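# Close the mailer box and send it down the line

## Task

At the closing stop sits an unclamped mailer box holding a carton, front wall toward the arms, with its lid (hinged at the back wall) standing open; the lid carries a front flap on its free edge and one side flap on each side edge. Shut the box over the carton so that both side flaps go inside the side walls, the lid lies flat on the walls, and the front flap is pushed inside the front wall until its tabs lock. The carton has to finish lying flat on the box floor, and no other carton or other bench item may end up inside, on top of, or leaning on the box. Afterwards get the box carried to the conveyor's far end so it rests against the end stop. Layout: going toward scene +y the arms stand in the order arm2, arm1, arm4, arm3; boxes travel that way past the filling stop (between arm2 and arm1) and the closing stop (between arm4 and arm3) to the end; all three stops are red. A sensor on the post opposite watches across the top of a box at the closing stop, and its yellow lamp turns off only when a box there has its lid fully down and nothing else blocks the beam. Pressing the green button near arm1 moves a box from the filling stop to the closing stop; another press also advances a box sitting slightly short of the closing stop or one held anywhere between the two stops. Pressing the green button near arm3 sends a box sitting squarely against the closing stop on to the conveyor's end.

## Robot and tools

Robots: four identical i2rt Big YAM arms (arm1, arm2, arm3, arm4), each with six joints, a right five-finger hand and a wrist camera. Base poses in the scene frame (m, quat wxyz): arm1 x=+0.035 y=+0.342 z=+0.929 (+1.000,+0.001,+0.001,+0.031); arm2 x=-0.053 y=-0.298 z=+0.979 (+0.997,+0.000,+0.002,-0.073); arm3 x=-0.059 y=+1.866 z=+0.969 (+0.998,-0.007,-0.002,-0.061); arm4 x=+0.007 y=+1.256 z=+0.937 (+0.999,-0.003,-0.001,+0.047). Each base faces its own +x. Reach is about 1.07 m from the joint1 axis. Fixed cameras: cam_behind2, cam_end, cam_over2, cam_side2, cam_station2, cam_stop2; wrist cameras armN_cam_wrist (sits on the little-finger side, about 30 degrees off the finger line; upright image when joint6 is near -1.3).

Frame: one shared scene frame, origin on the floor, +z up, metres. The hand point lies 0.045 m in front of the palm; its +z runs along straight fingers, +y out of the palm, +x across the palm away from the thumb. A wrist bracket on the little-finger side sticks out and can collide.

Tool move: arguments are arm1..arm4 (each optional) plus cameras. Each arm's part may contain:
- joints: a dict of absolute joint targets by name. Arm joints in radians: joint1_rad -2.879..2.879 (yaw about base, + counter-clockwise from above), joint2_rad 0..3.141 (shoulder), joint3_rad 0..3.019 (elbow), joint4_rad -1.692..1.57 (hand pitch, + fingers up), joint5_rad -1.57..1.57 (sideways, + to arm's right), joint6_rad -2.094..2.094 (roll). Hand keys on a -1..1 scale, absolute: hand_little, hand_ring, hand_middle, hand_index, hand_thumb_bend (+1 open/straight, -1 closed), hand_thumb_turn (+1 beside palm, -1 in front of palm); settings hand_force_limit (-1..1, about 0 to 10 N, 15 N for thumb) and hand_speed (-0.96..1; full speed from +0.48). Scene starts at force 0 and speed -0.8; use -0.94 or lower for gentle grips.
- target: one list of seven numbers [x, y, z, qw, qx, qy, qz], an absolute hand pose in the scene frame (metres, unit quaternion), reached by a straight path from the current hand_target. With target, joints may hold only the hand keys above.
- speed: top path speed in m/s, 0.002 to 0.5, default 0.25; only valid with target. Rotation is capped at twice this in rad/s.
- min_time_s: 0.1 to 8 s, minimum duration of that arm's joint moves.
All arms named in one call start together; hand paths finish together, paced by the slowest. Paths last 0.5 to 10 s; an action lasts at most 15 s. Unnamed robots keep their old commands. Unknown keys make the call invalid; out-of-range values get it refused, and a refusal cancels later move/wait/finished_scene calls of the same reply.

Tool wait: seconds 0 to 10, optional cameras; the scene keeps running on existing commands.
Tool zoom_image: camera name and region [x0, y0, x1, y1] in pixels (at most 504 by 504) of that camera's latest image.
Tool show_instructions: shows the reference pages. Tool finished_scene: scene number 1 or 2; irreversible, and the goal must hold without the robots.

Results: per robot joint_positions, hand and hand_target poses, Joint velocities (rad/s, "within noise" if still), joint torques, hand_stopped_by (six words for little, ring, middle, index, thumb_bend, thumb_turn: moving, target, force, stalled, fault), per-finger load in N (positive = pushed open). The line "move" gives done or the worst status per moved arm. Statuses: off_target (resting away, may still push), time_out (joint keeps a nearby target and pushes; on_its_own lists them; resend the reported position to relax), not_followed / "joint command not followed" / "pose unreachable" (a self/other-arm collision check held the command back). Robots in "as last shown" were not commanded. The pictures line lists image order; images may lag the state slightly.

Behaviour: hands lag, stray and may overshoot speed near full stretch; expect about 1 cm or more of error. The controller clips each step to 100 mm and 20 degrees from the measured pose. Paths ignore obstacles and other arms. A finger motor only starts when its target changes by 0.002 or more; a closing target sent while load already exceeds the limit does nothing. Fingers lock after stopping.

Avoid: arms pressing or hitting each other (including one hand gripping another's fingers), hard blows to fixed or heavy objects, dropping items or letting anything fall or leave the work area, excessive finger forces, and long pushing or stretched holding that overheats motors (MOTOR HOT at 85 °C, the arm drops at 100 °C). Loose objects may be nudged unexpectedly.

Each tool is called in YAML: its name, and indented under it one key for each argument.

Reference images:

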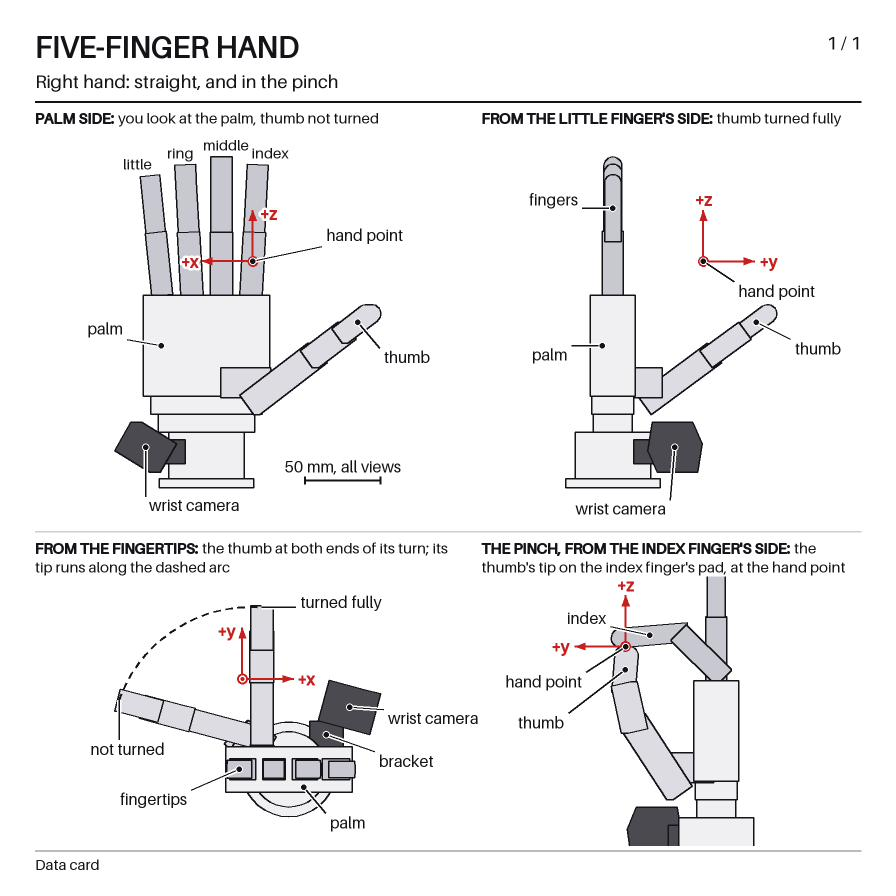

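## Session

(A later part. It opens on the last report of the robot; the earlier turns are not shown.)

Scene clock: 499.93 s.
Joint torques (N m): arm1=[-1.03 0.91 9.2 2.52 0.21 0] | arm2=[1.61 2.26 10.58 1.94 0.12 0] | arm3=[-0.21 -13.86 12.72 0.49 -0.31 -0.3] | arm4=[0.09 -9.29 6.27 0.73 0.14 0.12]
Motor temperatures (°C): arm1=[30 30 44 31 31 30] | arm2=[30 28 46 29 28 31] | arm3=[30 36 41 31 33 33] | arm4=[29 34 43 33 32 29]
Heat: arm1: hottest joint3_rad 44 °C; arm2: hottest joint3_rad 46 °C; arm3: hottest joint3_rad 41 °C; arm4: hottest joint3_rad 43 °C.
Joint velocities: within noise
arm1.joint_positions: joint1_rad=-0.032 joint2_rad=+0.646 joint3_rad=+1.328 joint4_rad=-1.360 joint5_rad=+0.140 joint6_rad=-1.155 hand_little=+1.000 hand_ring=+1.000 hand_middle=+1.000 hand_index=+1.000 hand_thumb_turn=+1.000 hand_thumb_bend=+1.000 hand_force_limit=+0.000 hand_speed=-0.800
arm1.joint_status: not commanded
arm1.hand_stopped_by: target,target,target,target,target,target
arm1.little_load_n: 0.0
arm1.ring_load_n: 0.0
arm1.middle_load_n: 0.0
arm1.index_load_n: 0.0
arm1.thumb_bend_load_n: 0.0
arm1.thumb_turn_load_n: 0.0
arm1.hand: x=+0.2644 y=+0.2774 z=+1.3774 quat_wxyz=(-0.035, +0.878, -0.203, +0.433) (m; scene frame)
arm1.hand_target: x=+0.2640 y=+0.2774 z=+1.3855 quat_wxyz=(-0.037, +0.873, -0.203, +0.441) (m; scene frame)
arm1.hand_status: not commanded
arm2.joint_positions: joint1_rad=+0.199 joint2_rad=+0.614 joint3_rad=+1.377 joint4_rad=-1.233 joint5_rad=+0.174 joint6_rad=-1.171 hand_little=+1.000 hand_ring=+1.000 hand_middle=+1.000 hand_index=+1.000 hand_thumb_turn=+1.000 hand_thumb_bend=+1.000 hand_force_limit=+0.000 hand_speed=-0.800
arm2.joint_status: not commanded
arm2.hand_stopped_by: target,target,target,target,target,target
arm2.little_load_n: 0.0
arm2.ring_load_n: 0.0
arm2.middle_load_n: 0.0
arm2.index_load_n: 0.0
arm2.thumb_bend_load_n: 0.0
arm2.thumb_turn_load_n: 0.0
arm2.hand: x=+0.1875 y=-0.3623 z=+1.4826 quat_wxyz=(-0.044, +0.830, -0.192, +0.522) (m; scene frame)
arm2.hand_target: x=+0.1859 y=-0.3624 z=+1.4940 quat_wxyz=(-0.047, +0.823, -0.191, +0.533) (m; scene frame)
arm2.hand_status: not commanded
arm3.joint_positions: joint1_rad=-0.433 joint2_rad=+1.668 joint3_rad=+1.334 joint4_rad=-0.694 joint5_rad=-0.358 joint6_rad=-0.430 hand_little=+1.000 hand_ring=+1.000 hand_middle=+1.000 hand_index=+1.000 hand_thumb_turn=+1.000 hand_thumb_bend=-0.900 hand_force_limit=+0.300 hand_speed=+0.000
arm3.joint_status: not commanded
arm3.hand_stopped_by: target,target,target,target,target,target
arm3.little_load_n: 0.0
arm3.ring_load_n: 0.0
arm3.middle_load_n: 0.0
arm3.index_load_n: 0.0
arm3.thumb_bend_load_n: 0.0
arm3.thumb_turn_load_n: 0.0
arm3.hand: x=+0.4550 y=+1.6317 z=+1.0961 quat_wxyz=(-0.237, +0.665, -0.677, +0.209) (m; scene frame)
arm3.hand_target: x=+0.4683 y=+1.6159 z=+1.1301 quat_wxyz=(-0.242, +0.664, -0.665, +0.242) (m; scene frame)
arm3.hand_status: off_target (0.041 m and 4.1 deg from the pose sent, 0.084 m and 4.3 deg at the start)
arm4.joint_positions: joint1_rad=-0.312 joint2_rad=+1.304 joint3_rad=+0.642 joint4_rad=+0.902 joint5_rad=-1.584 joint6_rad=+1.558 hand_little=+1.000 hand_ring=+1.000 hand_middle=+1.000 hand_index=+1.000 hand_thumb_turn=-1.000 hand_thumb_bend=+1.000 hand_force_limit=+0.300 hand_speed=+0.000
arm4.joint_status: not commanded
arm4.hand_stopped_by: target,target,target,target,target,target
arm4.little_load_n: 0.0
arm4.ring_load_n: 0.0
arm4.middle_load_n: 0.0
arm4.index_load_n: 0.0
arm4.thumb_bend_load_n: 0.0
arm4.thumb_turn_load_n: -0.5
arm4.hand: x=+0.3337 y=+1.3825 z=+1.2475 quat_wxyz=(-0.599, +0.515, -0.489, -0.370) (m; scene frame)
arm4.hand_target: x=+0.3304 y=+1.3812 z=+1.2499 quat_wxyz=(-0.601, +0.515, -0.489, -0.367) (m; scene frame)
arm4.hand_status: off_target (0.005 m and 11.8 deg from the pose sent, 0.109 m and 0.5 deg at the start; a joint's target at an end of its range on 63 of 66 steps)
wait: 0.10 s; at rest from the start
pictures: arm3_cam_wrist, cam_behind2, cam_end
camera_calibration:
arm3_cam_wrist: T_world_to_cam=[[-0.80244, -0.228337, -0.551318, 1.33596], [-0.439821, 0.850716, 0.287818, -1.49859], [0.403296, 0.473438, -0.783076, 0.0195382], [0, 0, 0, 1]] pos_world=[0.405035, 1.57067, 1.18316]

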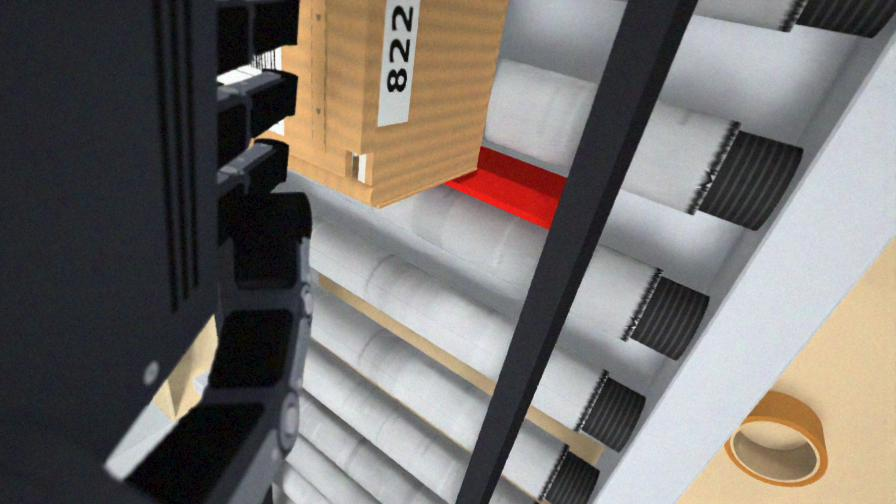

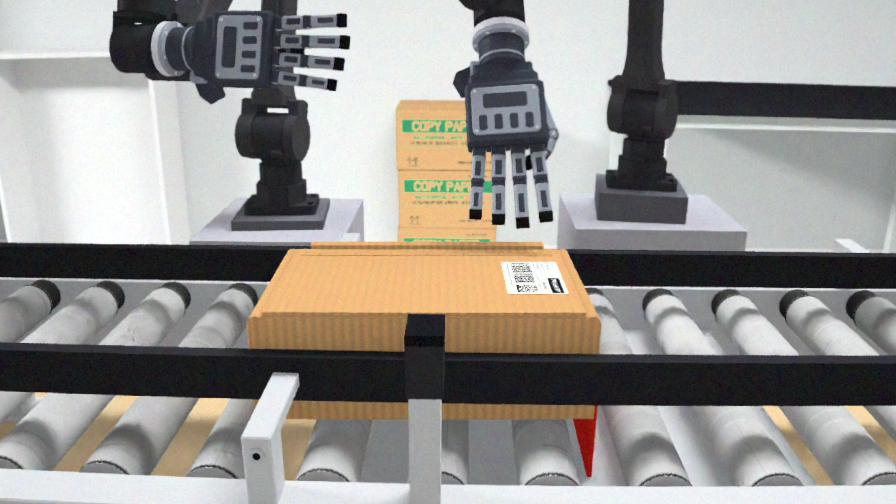

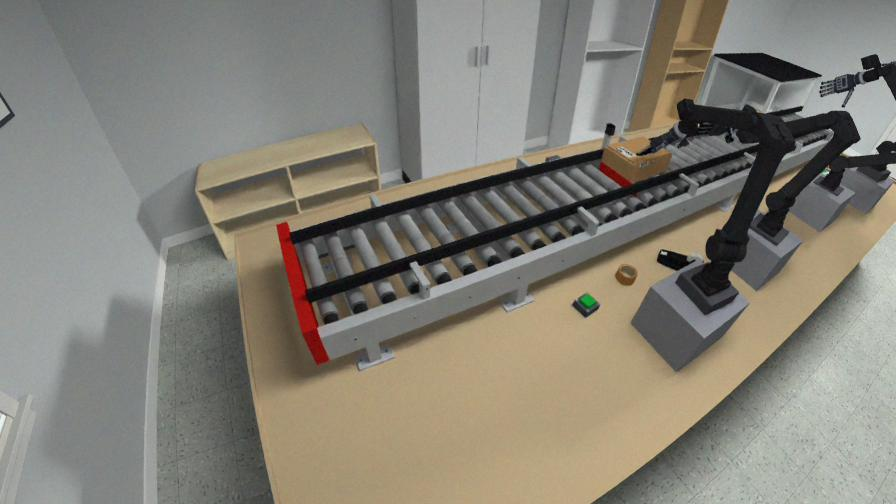

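move:
  arm3: {"target": [0.470, 1.575, 1.100, -0.2419, 0.6643, -0.6643, 0.2418], "speed": 0.1}

move:
  arm3: {"target": [0.475, 1.575, 1.030, -0.2419, 0.6643, -0.6643, 0.2418], "speed": 0.06}
  cameras: ["cam_side2","cam_station2","cam_stop2"]

zoom_image:
  camera: "cam_side2"
  region: [330, 160, 590, 320]

zoom_image:
  camera: "cam_station2"
  region: [300, 190, 560, 320]

Scene clock: 501.63 s.
Joint torques (N m): arm1=[-0.97 0.85 9.21 2.54 0.21 0] | arm2=[1.26 2.43 10.55 1.87 0.11 -0.02] | arm3=[0.03 -13.27 12.46 1.39 -0.28 -0.29] | arm4=[0.44 -8.7 6.39 0.94 0.06 0.12]
Motor temperatures (°C): arm1=[30 30 44 31 31 30] | arm2=[30 28 46 29 28 31] | arm3=[30 36 41 31 33 33] | arm4=[29 34 43 33 32 29]
Heat: arm1: hottest joint3_rad 44 °C; arm2: hottest joint3_rad 46 °C; arm3: hottest joint3_rad 41 °C; arm4: hottest joint3_rad 43 °C.
move: arm3 off_target
Joint velocities: within noise
arm1, arm2, arm4: as last shown
arm3.joint_positions: joint1_rad=-0.497 joint2_rad=+1.728 joint3_rad=+1.361 joint4_rad=-0.682 joint5_rad=-0.394 joint6_rad=-0.484 hand_little=+1.000 hand_ring=+1.000 hand_middle=+1.000 hand_index=+1.000 hand_thumb_turn=+1.000 hand_thumb_bend=-0.900 hand_force_limit=+0.300 hand_speed=+0.000
arm3.joint_status: not commanded
arm3.hand_stopped_by: target,target,target,target,target,target
arm3.little_load_n: 0.0
arm3.ring_load_n: 0.0
arm3.middle_load_n: 0.0
arm3.index_load_n: 0.0
arm3.thumb_bend_load_n: 0.0
arm3.thumb_turn_load_n: 0.0
arm3.hand: x=+0.4501 y=+1.5948 z=+1.0769 quat_wxyz=(-0.239, +0.663, -0.679, +0.208) (m; scene frame)
arm3.hand_target: x=+0.4683 y=+1.5759 z=+1.1008 quat_wxyz=(-0.242, +0.664, -0.665, +0.242) (m; scene frame)
arm3.hand_status: off_target (0.036 m and 4.3 deg from the pose sent, 0.059 m and 4.1 deg at the start)
arm4.thumb_turn_load_n: 0.0
pictures: none

Scene clock: 503.43 s.
Joint torques (N m): arm1=[-1.03 0.85 9.18 2.54 0.21 0] | arm2=[1.49 2.2 10.55 1.95 0.12 0] | arm3=[0.62 -10.46 6.37 1.52 0.1 -0.24] | arm4=[0.91 -8.59 6.41 0.84 0.14 0.09]
Motor temperatures (°C): arm1=[30 30 44 31 31 30] | arm2=[30 28 46 29 28 31] | arm3=[30 36 41 31 33 33] | arm4=[29 34 43 33 32 29]
Heat: arm1: hottest joint3_rad 44 °C; arm2: hottest joint3_rad 46 °C; arm3: hottest joint3_rad 41 °C; arm4: hottest joint3_rad 43 °C.
move: arm3 off_target
Joint velocities: within noise
arm1, arm2, arm4: as last shown
arm3.joint_positions: joint1_rad=-0.497 joint2_rad=+1.770 joint3_rad=+1.347 joint4_rad=-0.514 joint5_rad=-0.400 joint6_rad=-0.484 hand_little=+1.000 hand_ring=+1.000 hand_middle=+1.000 hand_index=+1.000 hand_thumb_turn=+1.000 hand_thumb_bend=-0.900 hand_force_limit=+0.300 hand_speed=+0.000
arm3.joint_status: not commanded
arm3.hand_stopped_by: target,target,target,target,target,target
arm3.little_load_n: 0.0
arm3.ring_load_n: 0.0
arm3.middle_load_n: 0.0
arm3.index_load_n: 0.0
arm3.thumb_bend_load_n: 0.0
arm3.thumb_turn_load_n: 0.0
arm3.hand: x=+0.4791 y=+1.5754 z=+1.0617 quat_wxyz=(-0.251, +0.661, -0.659, +0.259) (m; scene frame)
arm3.hand_target: x=+0.4739 y=+1.5756 z=+1.0309 quat_wxyz=(-0.242, +0.664, -0.664, +0.242) (m; scene frame)
arm3.hand_status: off_target (0.032 m and 2.3 deg from the pose sent, 0.057 m and 4.3 deg at the start)
arm4.index_load_n: -0.5
pictures: cam_side2, cam_station2, cam_stop2

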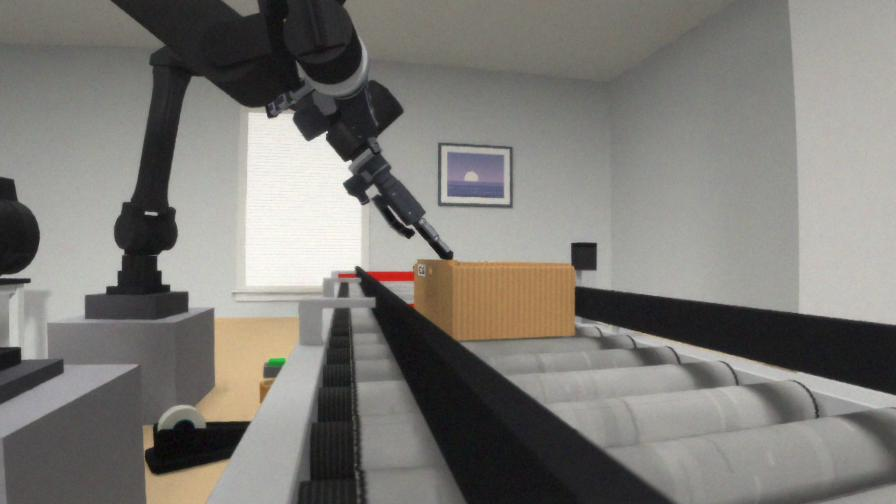

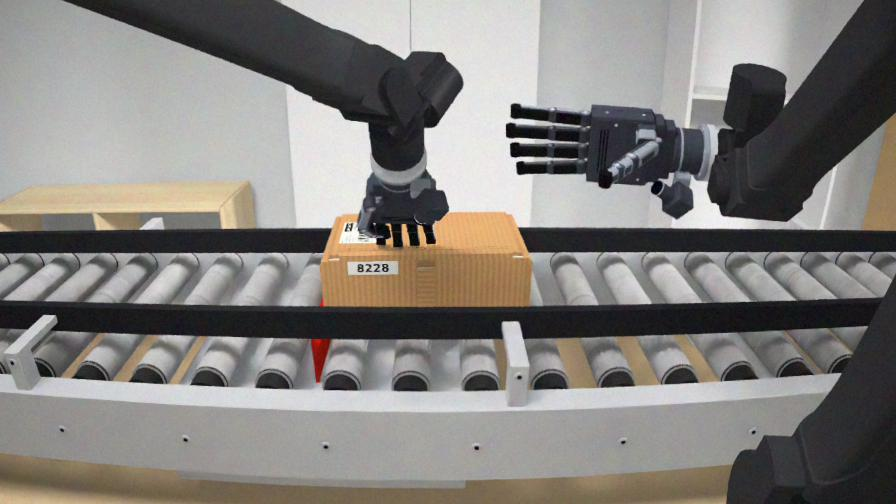

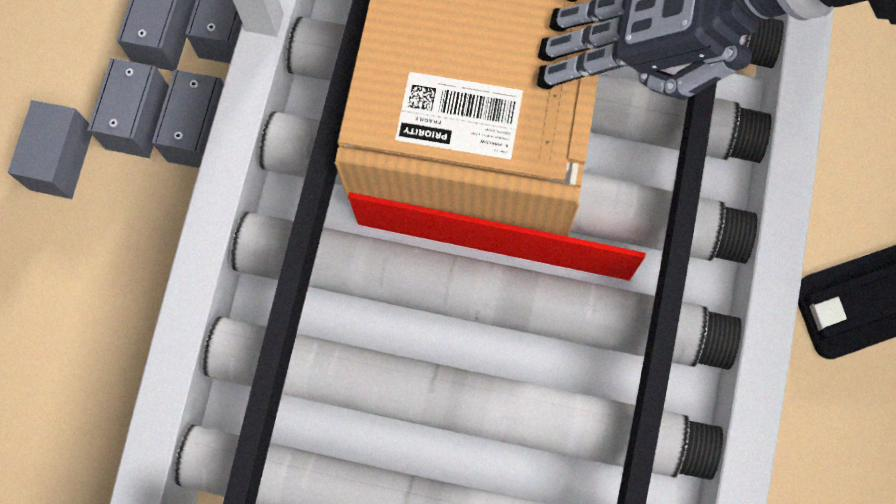

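Scaled by 1.938 from the camera's 896x504 image, which has a finer 1280x720 frame.

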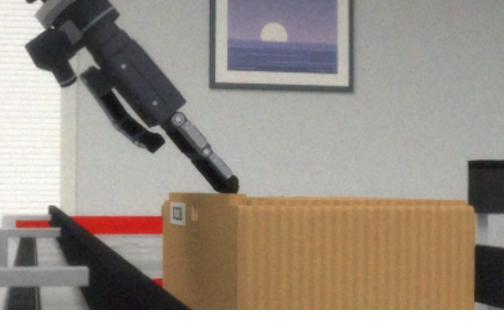

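Scaled by 1.938 from the camera's 896x504 image, which has a finer 1280x720 frame.

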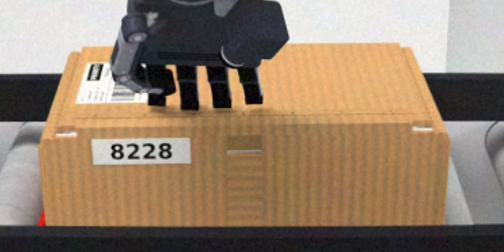

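move:
  arm3: {"target": [0.440, 1.640, 1.160, -0.2419, 0.6643, -0.6643, 0.2418], "speed": 0.2}
  arm4: {"target": [0.460, 1.290, 1.230, 0.1302, 0.0692, 0.9890, -0.0091], "speed": 0.4, "joints": {"hand_thumb_turn": 1.0}}

move:
  arm4: {"target": [0.560, 1.340, 1.090, 0.1302, 0.0692, 0.9890, -0.0091], "speed": 0.25}
  cameras: ["cam_side2","cam_over2","cam_behind2"]

Scene clock: 507.70 s.
Joint torques (N m): arm1=[-0.97 0.91 9.2 2.54 0.21 0] | arm2=[1.2 2.32 10.52 1.96 0.11 -0.01] | arm3=[1.61 -12.69 9.66 0.58 -0.19 0.05] | arm4=[1.38 -7.47 12.45 0.55 0.11 0.2]
Motor temperatures (°C): arm1=[30 30 44 31 31 30] | arm2=[30 28 46 29 28 31] | arm3=[30 36 41 31 33 33] | arm4=[29 34 43 33 32 29]
Heat: arm1: hottest joint3_rad 44 °C; arm2: hottest joint3_rad 46 °C; arm3: hottest joint3_rad 41 °C; arm4: hottest joint3_rad 43 °C.
move: arm3 off_target; arm4 off_target
Joint velocities: within noise
arm1, arm2: as last shown
arm3.joint_positions: joint1_rad=-0.443 joint2_rad=+1.558 joint3_rad=+1.320 joint4_rad=-0.748 joint5_rad=-0.357 joint6_rad=-0.453 hand_little=+1.000 hand_ring=+1.000 hand_middle=+1.000 hand_index=+1.000 hand_thumb_turn=+1.000 hand_thumb_bend=-0.900 hand_force_limit=+0.300 hand_speed=+0.000
arm3.joint_status: not commanded
arm3.hand_stopped_by: target,target,target,target,target,target
arm3.little_load_n: 0.0
arm3.ring_load_n: 0.0
arm3.middle_load_n: 0.0
arm3.index_load_n: -0.5
arm3.thumb_bend_load_n: 0.0
arm3.thumb_turn_load_n: 0.0
arm3.hand: x=+0.4343 y=+1.6364 z=+1.1428 quat_wxyz=(-0.237, +0.667, -0.667, +0.232) (m; scene frame)
arm3.hand_target: x=+0.4398 y=+1.6401 z=+1.1601 quat_wxyz=(-0.242, +0.664, -0.664, +0.242) (m; scene frame)
arm3.hand_status: off_target (0.018 m and 1.4 deg from the pose sent, 0.124 m and 2.3 deg at the start)
arm4.joint_positions: joint1_rad=-0.146 joint2_rad=+1.235 joint3_rad=+1.269 joint4_rad=-1.390 joint5_rad=+0.016 joint6_rad=+1.654 hand_little=+1.000 hand_ring=+1.000 hand_middle=+1.000 hand_index=+1.000 hand_thumb_turn=+1.000 hand_thumb_bend=+1.000 hand_force_limit=+0.300 hand_speed=+0.000
arm4.joint_status: all done
arm4.hand_stopped_by: target,target,target,target,target,target
arm4.little_load_n: 0.0
arm4.ring_load_n: 0.0
arm4.middle_load_n: 0.0
arm4.index_load_n: 0.0
arm4.thumb_bend_load_n: 0.0
arm4.thumb_turn_load_n: 0.0
arm4.hand: x=+0.4437 y=+1.2881 z=+1.2059 quat_wxyz=(-0.109, -0.068, -0.992, +0.009) (m; scene frame)
arm4.hand_target: x=+0.4587 y=+1.2900 z=+1.2298 quat_wxyz=(-0.131, -0.069, -0.989, +0.009) (m; scene frame)
arm4.hand_status: off_target (0.029 m and 2.4 deg from the pose sent, 0.158 m and 117.0 deg at the start; pose on its path clipped on 6 of 109 steps)
pictures: none

Scene clock: 509.20 s.
Joint torques (N m): arm1=[-1.03 0.85 9.21 2.55 0.21 0] | arm2=[1.44 2.32 10.51 1.94 0.11 -0.02] | arm3=[1.61 -12.81 9.68 0.58 -0.19 0.05] | arm4=[1.55 -12.86 8.83 1.28 0.13 0.23]
Motor temperatures (°C): arm1=[30 30 44 31 31 30] | arm2=[30 28 46 29 28 31] | arm3=[30 36 42 31 33 33] | arm4=[29 34 43 33 32 29]
Heat: arm1: hottest joint3_rad 44 °C; arm2: hottest joint3_rad 46 °C; arm3: hottest joint3_rad 42 °C; arm4: hottest joint3_rad 43 °C.
move: arm4 done
Joint velocities: within noise
arm1, arm2, arm3: as last shown
arm3.little_load_n: 0.5
arm4.joint_positions: joint1_rad=-0.025 joint2_rad=+1.548 joint3_rad=+1.254 joint4_rad=-1.044 joint5_rad=+0.046 joint6_rad=+1.769 hand_little=+1.000 hand_ring=+1.000 hand_middle=+1.000 hand_index=+1.000 hand_thumb_turn=+1.000 hand_thumb_bend=+1.000 hand_force_limit=+0.300 hand_speed=+0.000
arm4.joint_status: not commanded
arm4.hand_stopped_by: target,target,target,target,target,target
arm4.little_load_n: 0.0
arm4.ring_load_n: 0.0
arm4.middle_load_n: 0.0
arm4.index_load_n: 0.0
arm4.thumb_bend_load_n: 0.0
arm4.thumb_turn_load_n: 0.0
arm4.hand: x=+0.5523 y=+1.3376 z=+1.0839 quat_wxyz=(-0.119, -0.067, -0.991, +0.010) (m; scene frame)
arm4.hand_target: x=+0.5598 y=+1.3400 z=+1.0901 quat_wxyz=(-0.130, -0.069, -0.989, +0.009) (m; scene frame)
arm4.hand_status: done (0.010 m and 1.3 deg from the pose sent, 0.172 m and 2.4 deg at the start)
pictures: cam_behind2, cam_over2, cam_side2

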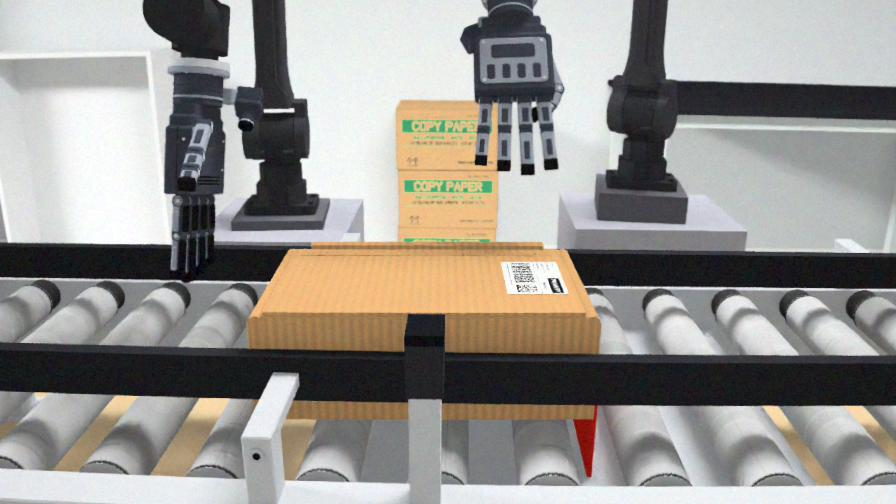

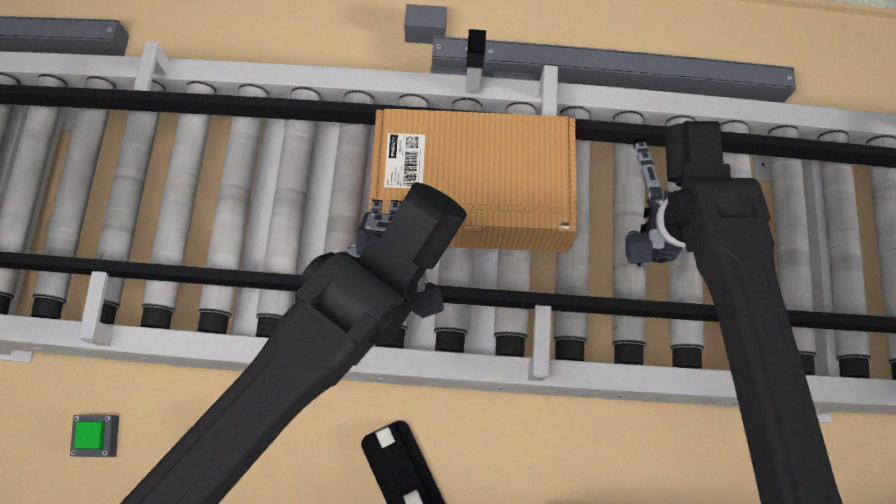

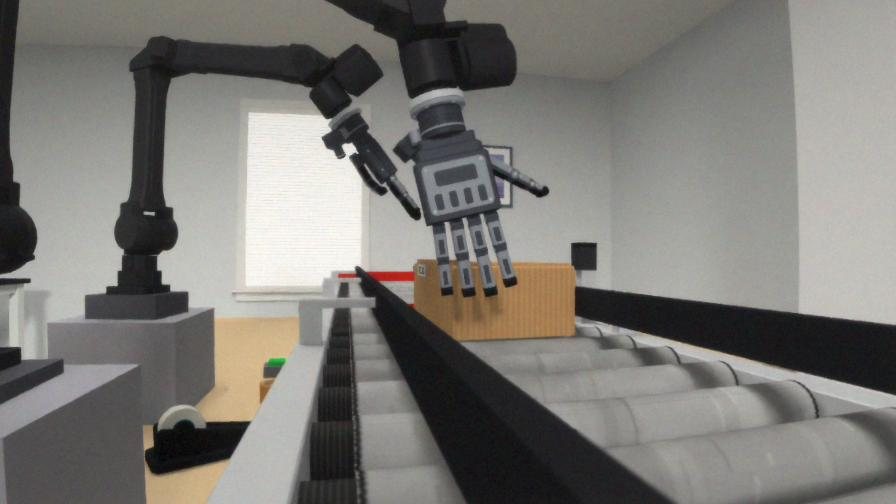

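move:
  arm4: {"target": [0.583, 1.400, 1.068, 0.1302, 0.0692, 0.9890, -0.0091], "speed": 0.2}

move:
  arm4: {"target": [0.583, 1.475, 1.066, 0.1302, 0.0692, 0.9890, -0.0091], "speed": 0.06}
  cameras: ["cam_side2","cam_over2","cam_stop2"]

zoom_image:
  camera: "cam_over2"
  region: [350, 80, 610, 280]

Scene clock: 510.73 s.
Joint torques (N m): arm1=[-1.03 0.91 9.18 2.54 0.21 0] | arm2=[1.55 2.32 10.52 1.94 0.12 -0.01] | arm3=[1.73 -12.92 9.69 0.54 -0.19 0.06] | arm4=[1.38 -13.68 11.47 1.03 0.12 0.14]
Motor temperatures (°C): arm1=[30 30 44 31 31 30] | arm2=[30 28 46 29 28 31] | arm3=[30 36 42 31 33 33] | arm4=[29 34 43 33 32 29]
Heat: arm1: hottest joint3_rad 44 °C; arm2: hottest joint3_rad 46 °C; arm3: hottest joint3_rad 42 °C; arm4: hottest joint3_rad 43 °C.
move: arm4 off_target
Joint velocities: within noise
arm1, arm2, arm3: as last shown
arm1.middle_load_n: 0.5
arm3.little_load_n: 0.0
arm3.index_load_n: 0.0
arm4.joint_positions: joint1_rad=+0.099 joint2_rad=+1.635 joint3_rad=+1.259 joint4_rad=-1.011 joint5_rad=+0.075 joint6_rad=+1.883 hand_little=+1.000 hand_ring=+1.000 hand_middle=+1.000 hand_index=+1.000 hand_thumb_turn=+1.000 hand_thumb_bend=+1.000 hand_force_limit=+0.300 hand_speed=+0.000
arm4.joint_status: not commanded
arm4.hand_stopped_by: target,target,target,target,target,target
arm4.little_load_n: 0.0
arm4.ring_load_n: 0.0
arm4.middle_load_n: 0.0
arm4.index_load_n: 0.0
arm4.thumb_bend_load_n: 0.0
arm4.thumb_turn_load_n: 0.0
arm4.hand: x=+0.5561 y=+1.3966 z=+1.0435 quat_wxyz=(-0.100, -0.063, -0.993, +0.016) (m; scene frame)
arm4.hand_target: x=+0.5812 y=+1.3996 z=+1.0688 quat_wxyz=(-0.130, -0.069, -0.989, +0.009) (m; scene frame)
arm4.hand_status: off_target (0.037 m and 3.6 deg from the pose sent, 0.071 m and 1.3 deg at the start)
pictures: none

Scene clock: 512.67 s.
Joint torques (N m): arm1=[-1.03 0.91 9.2 2.54 0.21 0.01] | arm2=[1.55 2.49 10.51 1.95 0.11 0] | arm3=[1.61 -12.75 9.72 0.59 -0.21 0.05] | arm4=[5.13 -11.34 12.38 1.44 -0.88 0.2]
Motor temperatures (°C): arm1=[30 30 44 31 31 30] | arm2=[30 28 46 29 28 31] | arm3=[30 36 42 31 33 33] | arm4=[29 34 44 33 32 29]
Heat: arm1: hottest joint3_rad 44 °C; arm2: hottest joint3_rad 46 °C; arm3: hottest joint3_rad 42 °C; arm4: hottest joint3_rad 44 °C.
move: arm4 off_target
Joint velocities: within noise
arm1, arm2, arm3: as last shown
arm1.middle_load_n: 0.0
arm3.thumb_turn_load_n: -0.5
arm4.joint_positions: joint1_rad=+0.197 joint2_rad=+1.657 joint3_rad=+1.303 joint4_rad=-1.039 joint5_rad=+0.136 joint6_rad=+2.020 hand_little=+1.000 hand_ring=+1.000 hand_middle=+1.000 hand_index=+1.000 hand_thumb_turn=+1.000 hand_thumb_bend=+1.000 hand_force_limit=+0.300 hand_speed=+0.000
arm4.joint_status: not commanded
arm4.hand_stopped_by: target,target,target,target,target,target
arm4.little_load_n: 0.0
arm4.ring_load_n: 0.5
arm4.middle_load_n: 0.0
arm4.index_load_n: 0.0
arm4.thumb_bend_load_n: 0.0
arm4.thumb_turn_load_n: 0.0
arm4.hand: x=+0.5600 y=+1.4360 z=+1.0488 quat_wxyz=(-0.109, -0.084, -0.990, +0.034) (m; scene frame)
arm4.hand_target: x=+0.5793 y=+1.4741 z=+1.0668 quat_wxyz=(-0.130, -0.069, -0.989, +0.008) (m; scene frame)
arm4.hand_status: off_target (0.048 m and 4.1 deg from the pose sent, 0.086 m and 3.7 deg at the start)
pictures: cam_over2, cam_side2, cam_stop2

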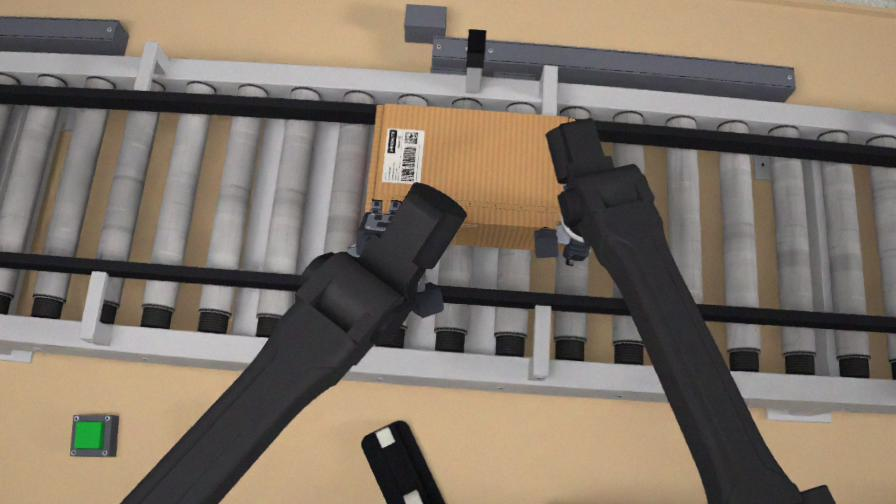

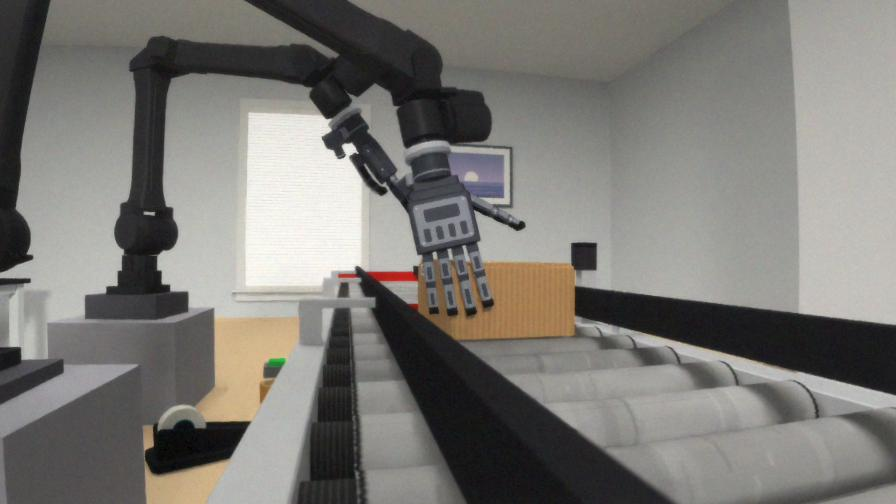

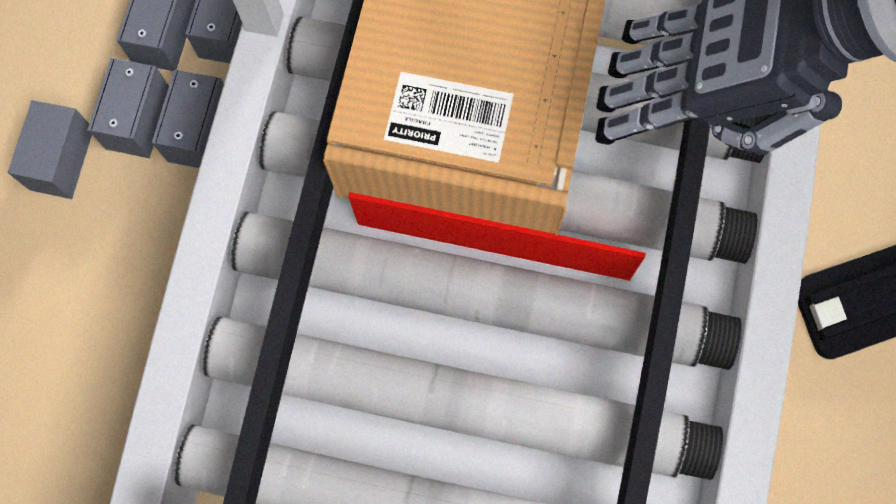

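Scaled by 1.938 from the camera's 896x504 image, which has a finer 1280x720 frame.

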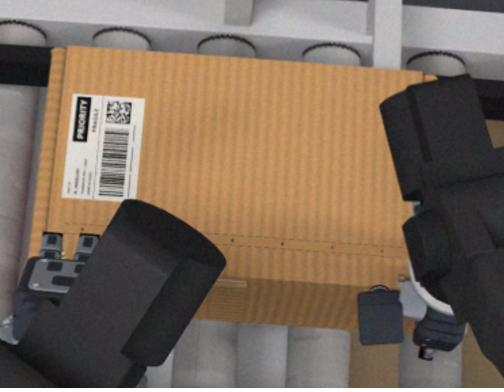

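move:
  arm4: {"target": [0.555, 1.350, 1.070, 0.1302, 0.0692, 0.9890, -0.0091], "speed": 0.2}
  arm3: {"target": [0.300, 1.850, 1.200, 0, 0.9526, -0.3044, 0], "speed": 0.4}

move:
  arm4: {"target": [0.450, 1.290, 1.200, 0.1302, 0.0692, 0.9890, -0.0091], "speed": 0.25}
  arm3: {"target": [0.150, 2.110, 1.000, 0, 0.9526, -0.3044, 0], "speed": 0.35}
  cameras: ["cam_over2","cam_end","arm3_cam_wrist"]

Scene clock: 515.73 s.
Joint torques (N m): arm1=[-1.03 0.91 9.2 2.54 0.21 0] | arm2=[1.55 2.14 10.58 1.94 0.11 -0.01] | arm3=[1.26 -10.34 11.9 -0.47 0.05 -0.28] | arm4=[0.73 -14.51 7.28 1.26 0 -0.01]
Motor temperatures (°C): arm1=[30 30 44 31 31 30] | arm2=[30 28 46 29 28 31] | arm3=[30 36 42 31 33 33] | arm4=[29 34 44 33 32 29]
Heat: arm1: hottest joint3_rad 44 °C; arm2: hottest joint3_rad 46 °C; arm3: hottest joint3_rad 42 °C; arm4: hottest joint3_rad 44 °C.
move: arm3 off_target; arm4 done
Joint velocities: within noise
arm1, arm2: as last shown
arm3.joint_positions: joint1_rad=+0.141 joint2_rad=+1.445 joint3_rad=+1.334 joint4_rad=-1.520 joint5_rad=-0.016 joint6_rad=-0.913 hand_little=+1.000 hand_ring=+1.000 hand_middle=+1.000 hand_index=+1.000 hand_thumb_turn=+1.000 hand_thumb_bend=-0.900 hand_force_limit=+0.300 hand_speed=+0.000
arm3.joint_status: not commanded
arm3.hand_stopped_by: target,target,target,target,target,target
arm3.little_load_n: 0.0
arm3.ring_load_n: 0.0
arm3.middle_load_n: 0.0
arm3.index_load_n: 0.0
arm3.thumb_bend_load_n: 0.0
arm3.thumb_turn_load_n: 0.0
arm3.hand: x=+0.2854 y=+1.8489 z=+1.1778 quat_wxyz=(+0.009, +0.949, -0.314, -0.028) (m; scene frame)
arm3.hand_target: x=+0.2988 y=+1.8499 z=+1.1998 quat_wxyz=(+0.000, +0.953, -0.304, +0.000) (m; scene frame)
arm3.hand_status: off_target (0.027 m and 3.6 deg from the pose sent, 0.259 m and 66.0 deg at the start)
arm4.joint_positions: joint1_rad=+0.007 joint2_rad=+1.578 joint3_rad=+1.225 joint4_rad=-0.991 joint5_rad=+0.057 joint6_rad=+1.810 hand_little=+1.000 hand_ring=+1.000 hand_middle=+1.000 hand_index=+1.000 hand_thumb_turn=+1.000 hand_thumb_bend=+1.000 hand_force_limit=+0.300 hand_speed=+0.000
arm4.joint_status: not commanded
arm4.hand_stopped_by: target,target,target,target,target,target
arm4.little_load_n: 0.0
arm4.ring_load_n: 0.0
arm4.middle_load_n: 0.0
arm4.index_load_n: -0.5
arm4.thumb_bend_load_n: 0.0
arm4.thumb_turn_load_n: 0.0
arm4.hand: x=+0.5547 y=+1.3512 z=+1.0601 quat_wxyz=(-0.118, -0.072, -0.990, +0.012) (m; scene frame)
arm4.hand_target: x=+0.5549 y=+1.3501 z=+1.0698 quat_wxyz=(-0.130, -0.069, -0.989, +0.009) (m; scene frame)
arm4.hand_status: done (0.010 m and 1.5 deg from the pose sent, 0.089 m and 4.1 deg at the start)
pictures: none

Scene clock: 517.90 s.
Joint torques (N m): arm1=[-1.03 0.91 9.21 2.52 0.21 0] | arm2=[1.49 2.43 10.51 1.96 0.12 0] | arm3=[1.73 -8.7 6.53 0.38 0.02 0.05] | arm4=[0.5 -8.47 10.03 0.73 -0.04 0]
Motor temperatures (°C): arm1=[30 30 44 31 31 30] | arm2=[30 28 46 29 28 31] | arm3=[30 36 42 31 33 33] | arm4=[29 34 44 33 32 29]
Heat: arm1: hottest joint3_rad 44 °C; arm2: hottest joint3_rad 46 °C; arm3: hottest joint3_rad 42 °C; arm4: hottest joint3_rad 44 °C.
move: arm3 done; arm4 off_target
Joint velocities: within noise
arm1.joint_positions: joint1_rad=-0.032 joint2_rad=+0.646 joint3_rad=+1.328 joint4_rad=-1.360 joint5_rad=+0.140 joint6_rad=-1.155 hand_little=+1.000 hand_ring=+1.000 hand_middle=+1.000 hand_index=+1.000 hand_thumb_turn=+1.000 hand_thumb_bend=+1.000 hand_force_limit=+0.000 hand_speed=-0.800
arm1.joint_status: not commanded
arm1.hand_stopped_by: target,target,target,target,target,target
arm1.little_load_n: 0.0
arm1.ring_load_n: 0.0
arm1.middle_load_n: 0.0
arm1.index_load_n: 0.0
arm1.thumb_bend_load_n: 0.0
arm1.thumb_turn_load_n: 0.0
arm1.hand: x=+0.2644 y=+0.2774 z=+1.3774 quat_wxyz=(-0.035, +0.878, -0.203, +0.433) (m; scene frame)
arm1.hand_target: x=+0.2640 y=+0.2774 z=+1.3855 quat_wxyz=(-0.037, +0.873, -0.203, +0.441) (m; scene frame)
arm1.hand_status: not commanded
arm2.joint_positions: joint1_rad=+0.199 joint2_rad=+0.614 joint3_rad=+1.377 joint4_rad=-1.233 joint5_rad=+0.174 joint6_rad=-1.171 hand_little=+1.000 hand_ring=+1.000 hand_middle=+1.000 hand_index=+1.000 hand_thumb_turn=+1.000 hand_thumb_bend=+1.000 hand_force_limit=+0.000 hand_speed=-0.800
arm2.joint_status: not commanded
arm2.hand_stopped_by: target,target,target,target,target,target
arm2.little_load_n: 0.0
arm2.ring_load_n: 0.0
arm2.middle_load_n: 0.0
arm2.index_load_n: 0.0
arm2.thumb_bend_load_n: 0.0
arm2.thumb_turn_load_n: 0.5
arm2.hand: x=+0.1875 y=-0.3623 z=+1.4826 quat_wxyz=(-0.044, +0.830, -0.192, +0.522) (m; scene frame)
arm2.hand_target: x=+0.1859 y=-0.3624 z=+1.4940 quat_wxyz=(-0.047, +0.823, -0.191, +0.533) (m; scene frame)
arm2.hand_status: not commanded
arm3.joint_positions: joint1_rad=+0.905 joint2_rad=+1.501 joint3_rad=+0.914 joint4_rad=-0.989 joint5_rad=-0.014 joint6_rad=-0.175 hand_little=+1.000 hand_ring=+1.000 hand_middle=+1.000 hand_index=+1.000 hand_thumb_turn=+1.000 hand_thumb_bend=-0.900 hand_force_limit=+0.300 hand_speed=+0.000
arm3.joint_status: not commanded
arm3.hand_stopped_by: target,target,target,target,target,target
arm3.little_load_n: 0.0
arm3.ring_load_n: 0.0
arm3.middle_load_n: 0.0
arm3.index_load_n: 0.5
arm3.thumb_bend_load_n: 0.0
arm3.thumb_turn_load_n: 0.0
arm3.hand: x=+0.1493 y=+2.1040 z=+1.0001 quat_wxyz=(+0.005, +0.953, -0.302, -0.004) (m; scene frame)
arm3.hand_target: x=+0.1500 y=+2.1100 z=+1.0000 quat_wxyz=(+0.000, +0.953, -0.304, +0.000) (m; scene frame)
arm3.hand_status: done (0.006 m and 0.8 deg from the pose sent, 0.344 m and 3.5 deg at the start)
arm4.joint_positions: joint1_rad=-0.132 joint2_rad=+1.228 joint3_rad=+1.202 joint4_rad=-1.317 joint5_rad=+0.022 joint6_rad=+1.672 hand_little=+1.000 hand_ring=+1.000 hand_middle=+1.000 hand_index=+1.000 hand_thumb_turn=+1.000 hand_thumb_bend=+1.000 hand_force_limit=+0.300 hand_speed=+0.000
arm4.joint_status: not commanded
arm4.hand_stopped_by: target,target,target,target,target,target
arm4.little_load_n: 0.0
arm4.ring_load_n: 0.0
arm4.middle_load_n: 0.0
arm4.index_load_n: 0.0
arm4.thumb_bend_load_n: 0.0
arm4.thumb_turn_load_n: 0.0
arm4.hand: x=+0.4453 y=+1.2922 z=+1.1838 quat_wxyz=(-0.116, -0.071, -0.991, +0.010) (m; scene frame)
arm4.hand_target: x=+0.4497 y=+1.2900 z=+1.1998 quat_wxyz=(-0.130, -0.069, -0.989, +0.009) (m; scene frame)
arm4.hand_status: off_target (0.017 m and 1.7 deg from the pose sent, 0.185 m and 1.5 deg at the start)
pictures: arm3_cam_wrist, cam_end, cam_over2
camera_calibration:
arm3_cam_wrist: T_world_to_cam=[[-0.345986, -0.936518, 0.0568158, 1.95928], [-0.816706, 0.330424, 0.473087, -1.04157], [-0.461827, 0.11728, -0.879182, 0.81869], [0, 0, 0, 1]] pos_world=[0.205321, 2.08304, 1.10121]

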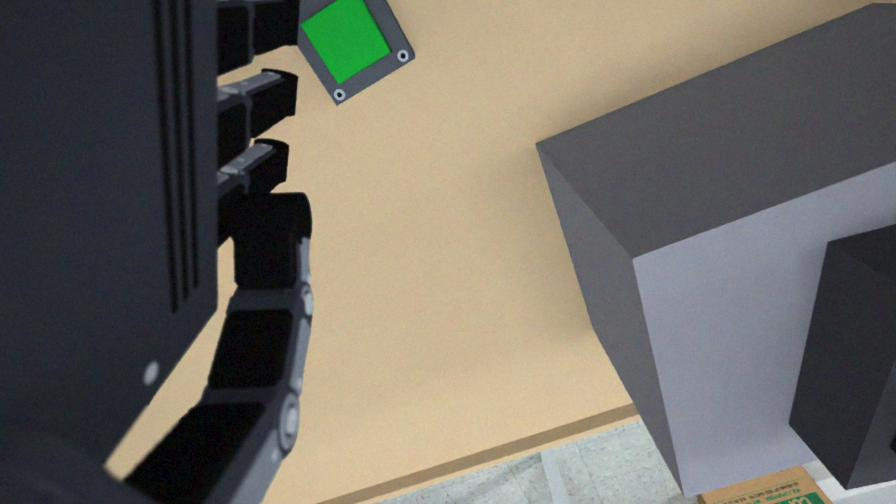

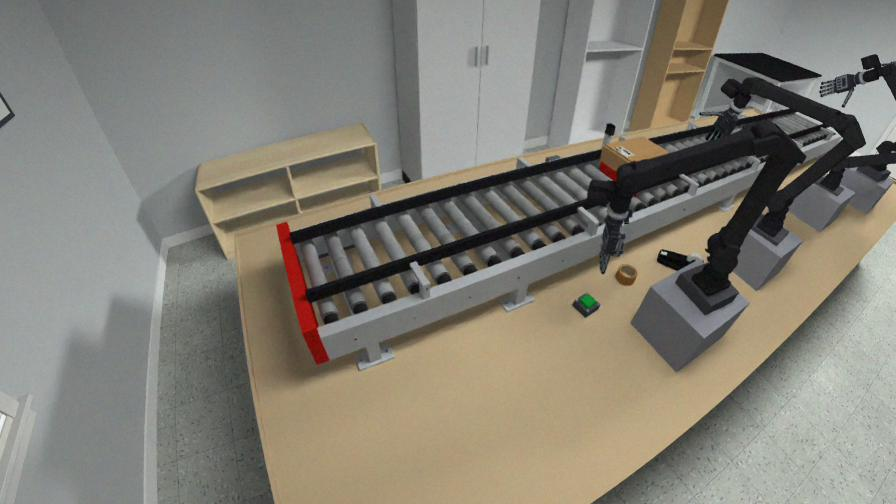

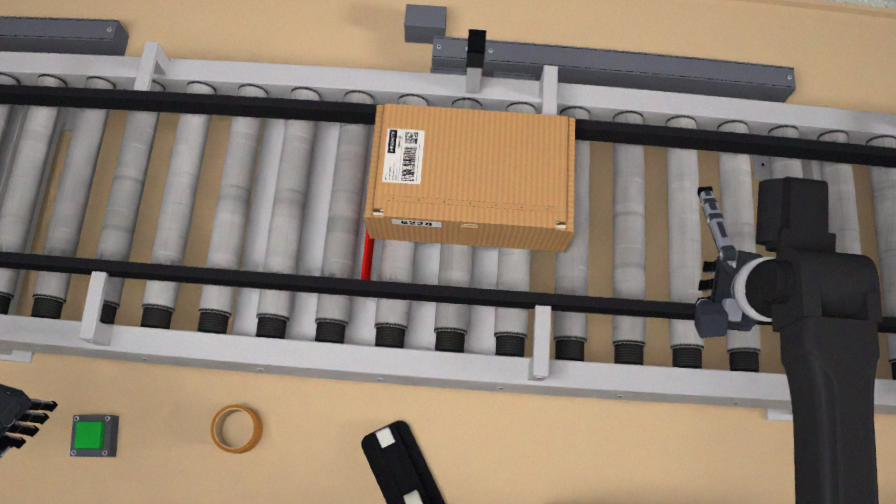

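move:
  arm3: {"target": [0.153, 2.120, 0.850, 0, 0.9526, -0.3044, 0], "speed": 0.3}
  cameras: ["cam_end","arm3_cam_wrist","cam_side2"]

zoom_image:
  camera: "cam_end"
  region: [500, 200, 700, 350]

Scene clock: 519.60 s.
Joint torques (N m): arm1=[-1.03 0.91 9.21 2.52 0.21 0] | arm2=[1.44 2.14 10.56 1.92 0.12 0.02] | arm3=[1.67 -10.64 4.64 0.34 0.02 0.05] | arm4=[0.15 -8.53 9.92 0.57 -0.05 0.02]
Motor temperatures (°C): arm1=[30 30 44 31 31 30] | arm2=[30 28 46 29 28 31] | arm3=[30 36 42 31 33 33] | arm4=[29 34 45 33 32 29]
Heat: arm1: hottest joint3_rad 44 °C; arm2: hottest joint3_rad 46 °C; arm3: hottest joint3_rad 42 °C; arm4: hottest joint3_rad 45 °C.
move: arm3 done
Joint velocities: within noise
arm1, arm2, arm4: as last shown
arm2.index_load_n: -0.5
arm2.thumb_turn_load_n: 0.0
arm3.joint_positions: joint1_rad=+0.921 joint2_rad=+1.847 joint3_rad=+0.825 joint4_rad=-0.561 joint5_rad=-0.014 joint6_rad=-0.158 hand_little=+1.000 hand_ring=+1.000 hand_middle=+1.000 hand_index=+1.000 hand_thumb_turn=+1.000 hand_thumb_bend=-0.900 hand_force_limit=+0.300 hand_speed=+0.000
arm3.joint_status: not commanded
arm3.hand_stopped_by: target,target,target,target,target,target
arm3.little_load_n: -0.5
arm3.ring_load_n: 0.0
arm3.middle_load_n: 0.0
arm3.index_load_n: 0.0
arm3.thumb_bend_load_n: 0.0
arm3.thumb_turn_load_n: 0.0
arm3.hand: x=+0.1500 y=+2.1112 z=+0.8495 quat_wxyz=(+0.008, +0.953, -0.302, -0.005) (m; scene frame)
arm3.hand_target: x=+0.1529 y=+2.1199 z=+0.8501 quat_wxyz=(+0.000, +0.953, -0.304, +0.000) (m; scene frame)
arm3.hand_status: done (0.009 m and 1.2 deg from the pose sent, 0.151 m and 0.8 deg at the start)
arm4.hand: x=+0.4453 y=+1.2923 z=+1.1838 quat_wxyz=(-0.116, -0.070, -0.991, +0.010) (m; scene frame)
arm4.hand_target: x=+0.4497 y=+1.2901 z=+1.1998 quat_wxyz=(-0.130, -0.069, -0.989, +0.009) (m; scene frame)
pictures: arm3_cam_wrist, cam_end, cam_side2
camera_calibration:
arm3_cam_wrist: T_world_to_cam=[[-0.346457, -0.93594, 0.0631168, 1.96825], [-0.814371, 0.333485, 0.47496, -0.980545], [-0.465582, 0.113152, -0.877741, 0.693848], [0, 0, 0, 1]] pos_world=[0.206429, 2.09065, 0.950508]

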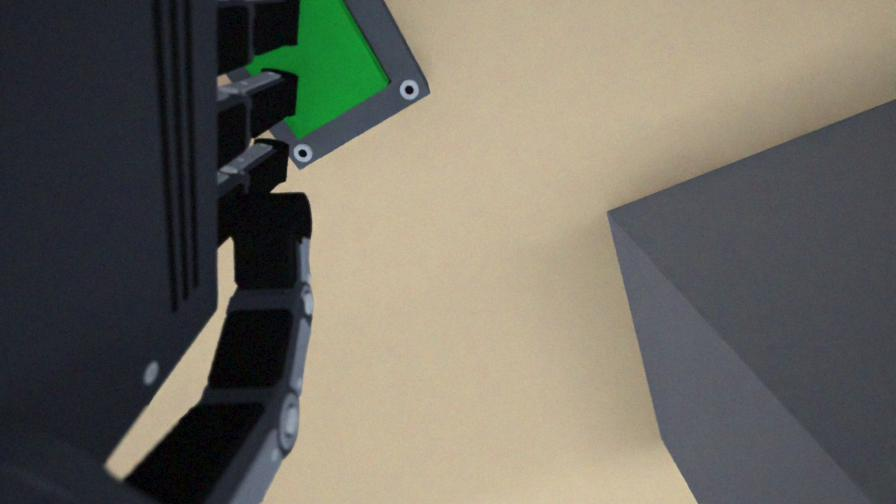

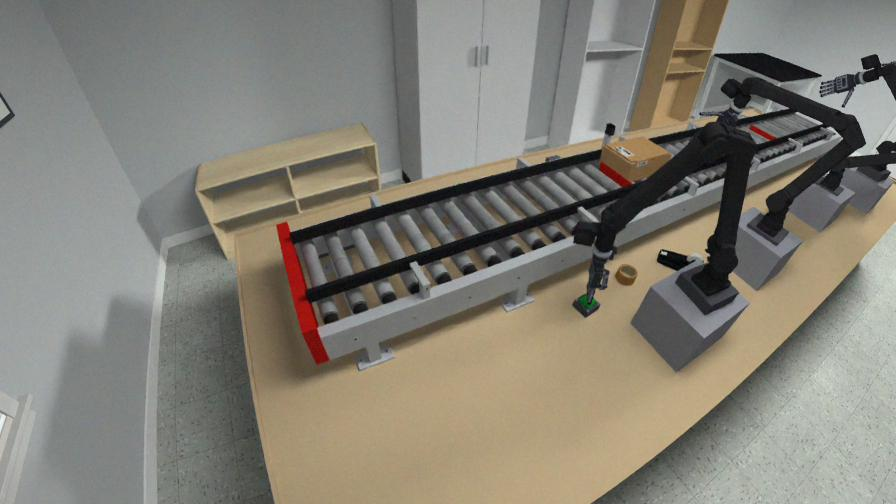

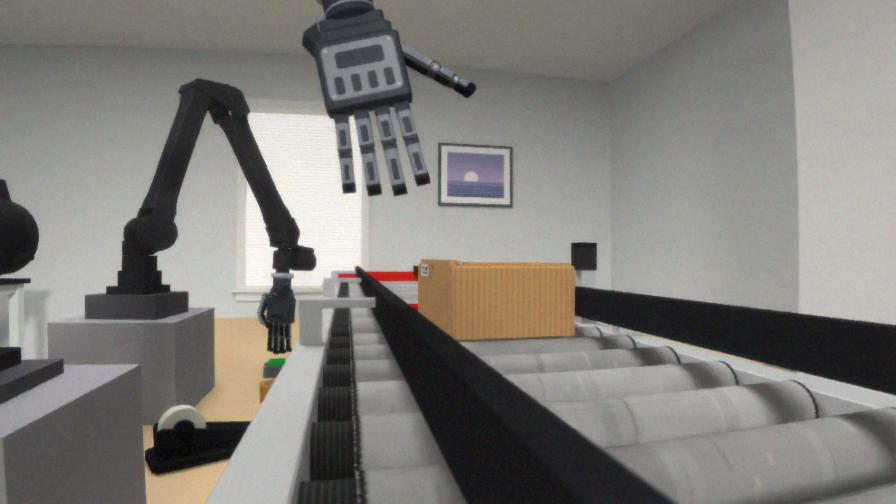

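Scaled by 2.520 from the camera's 896x504 image, which has a finer 1280x720 frame.

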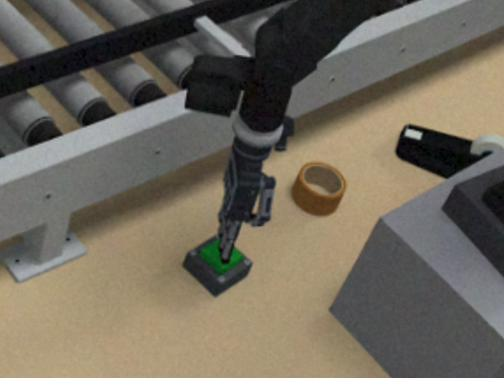

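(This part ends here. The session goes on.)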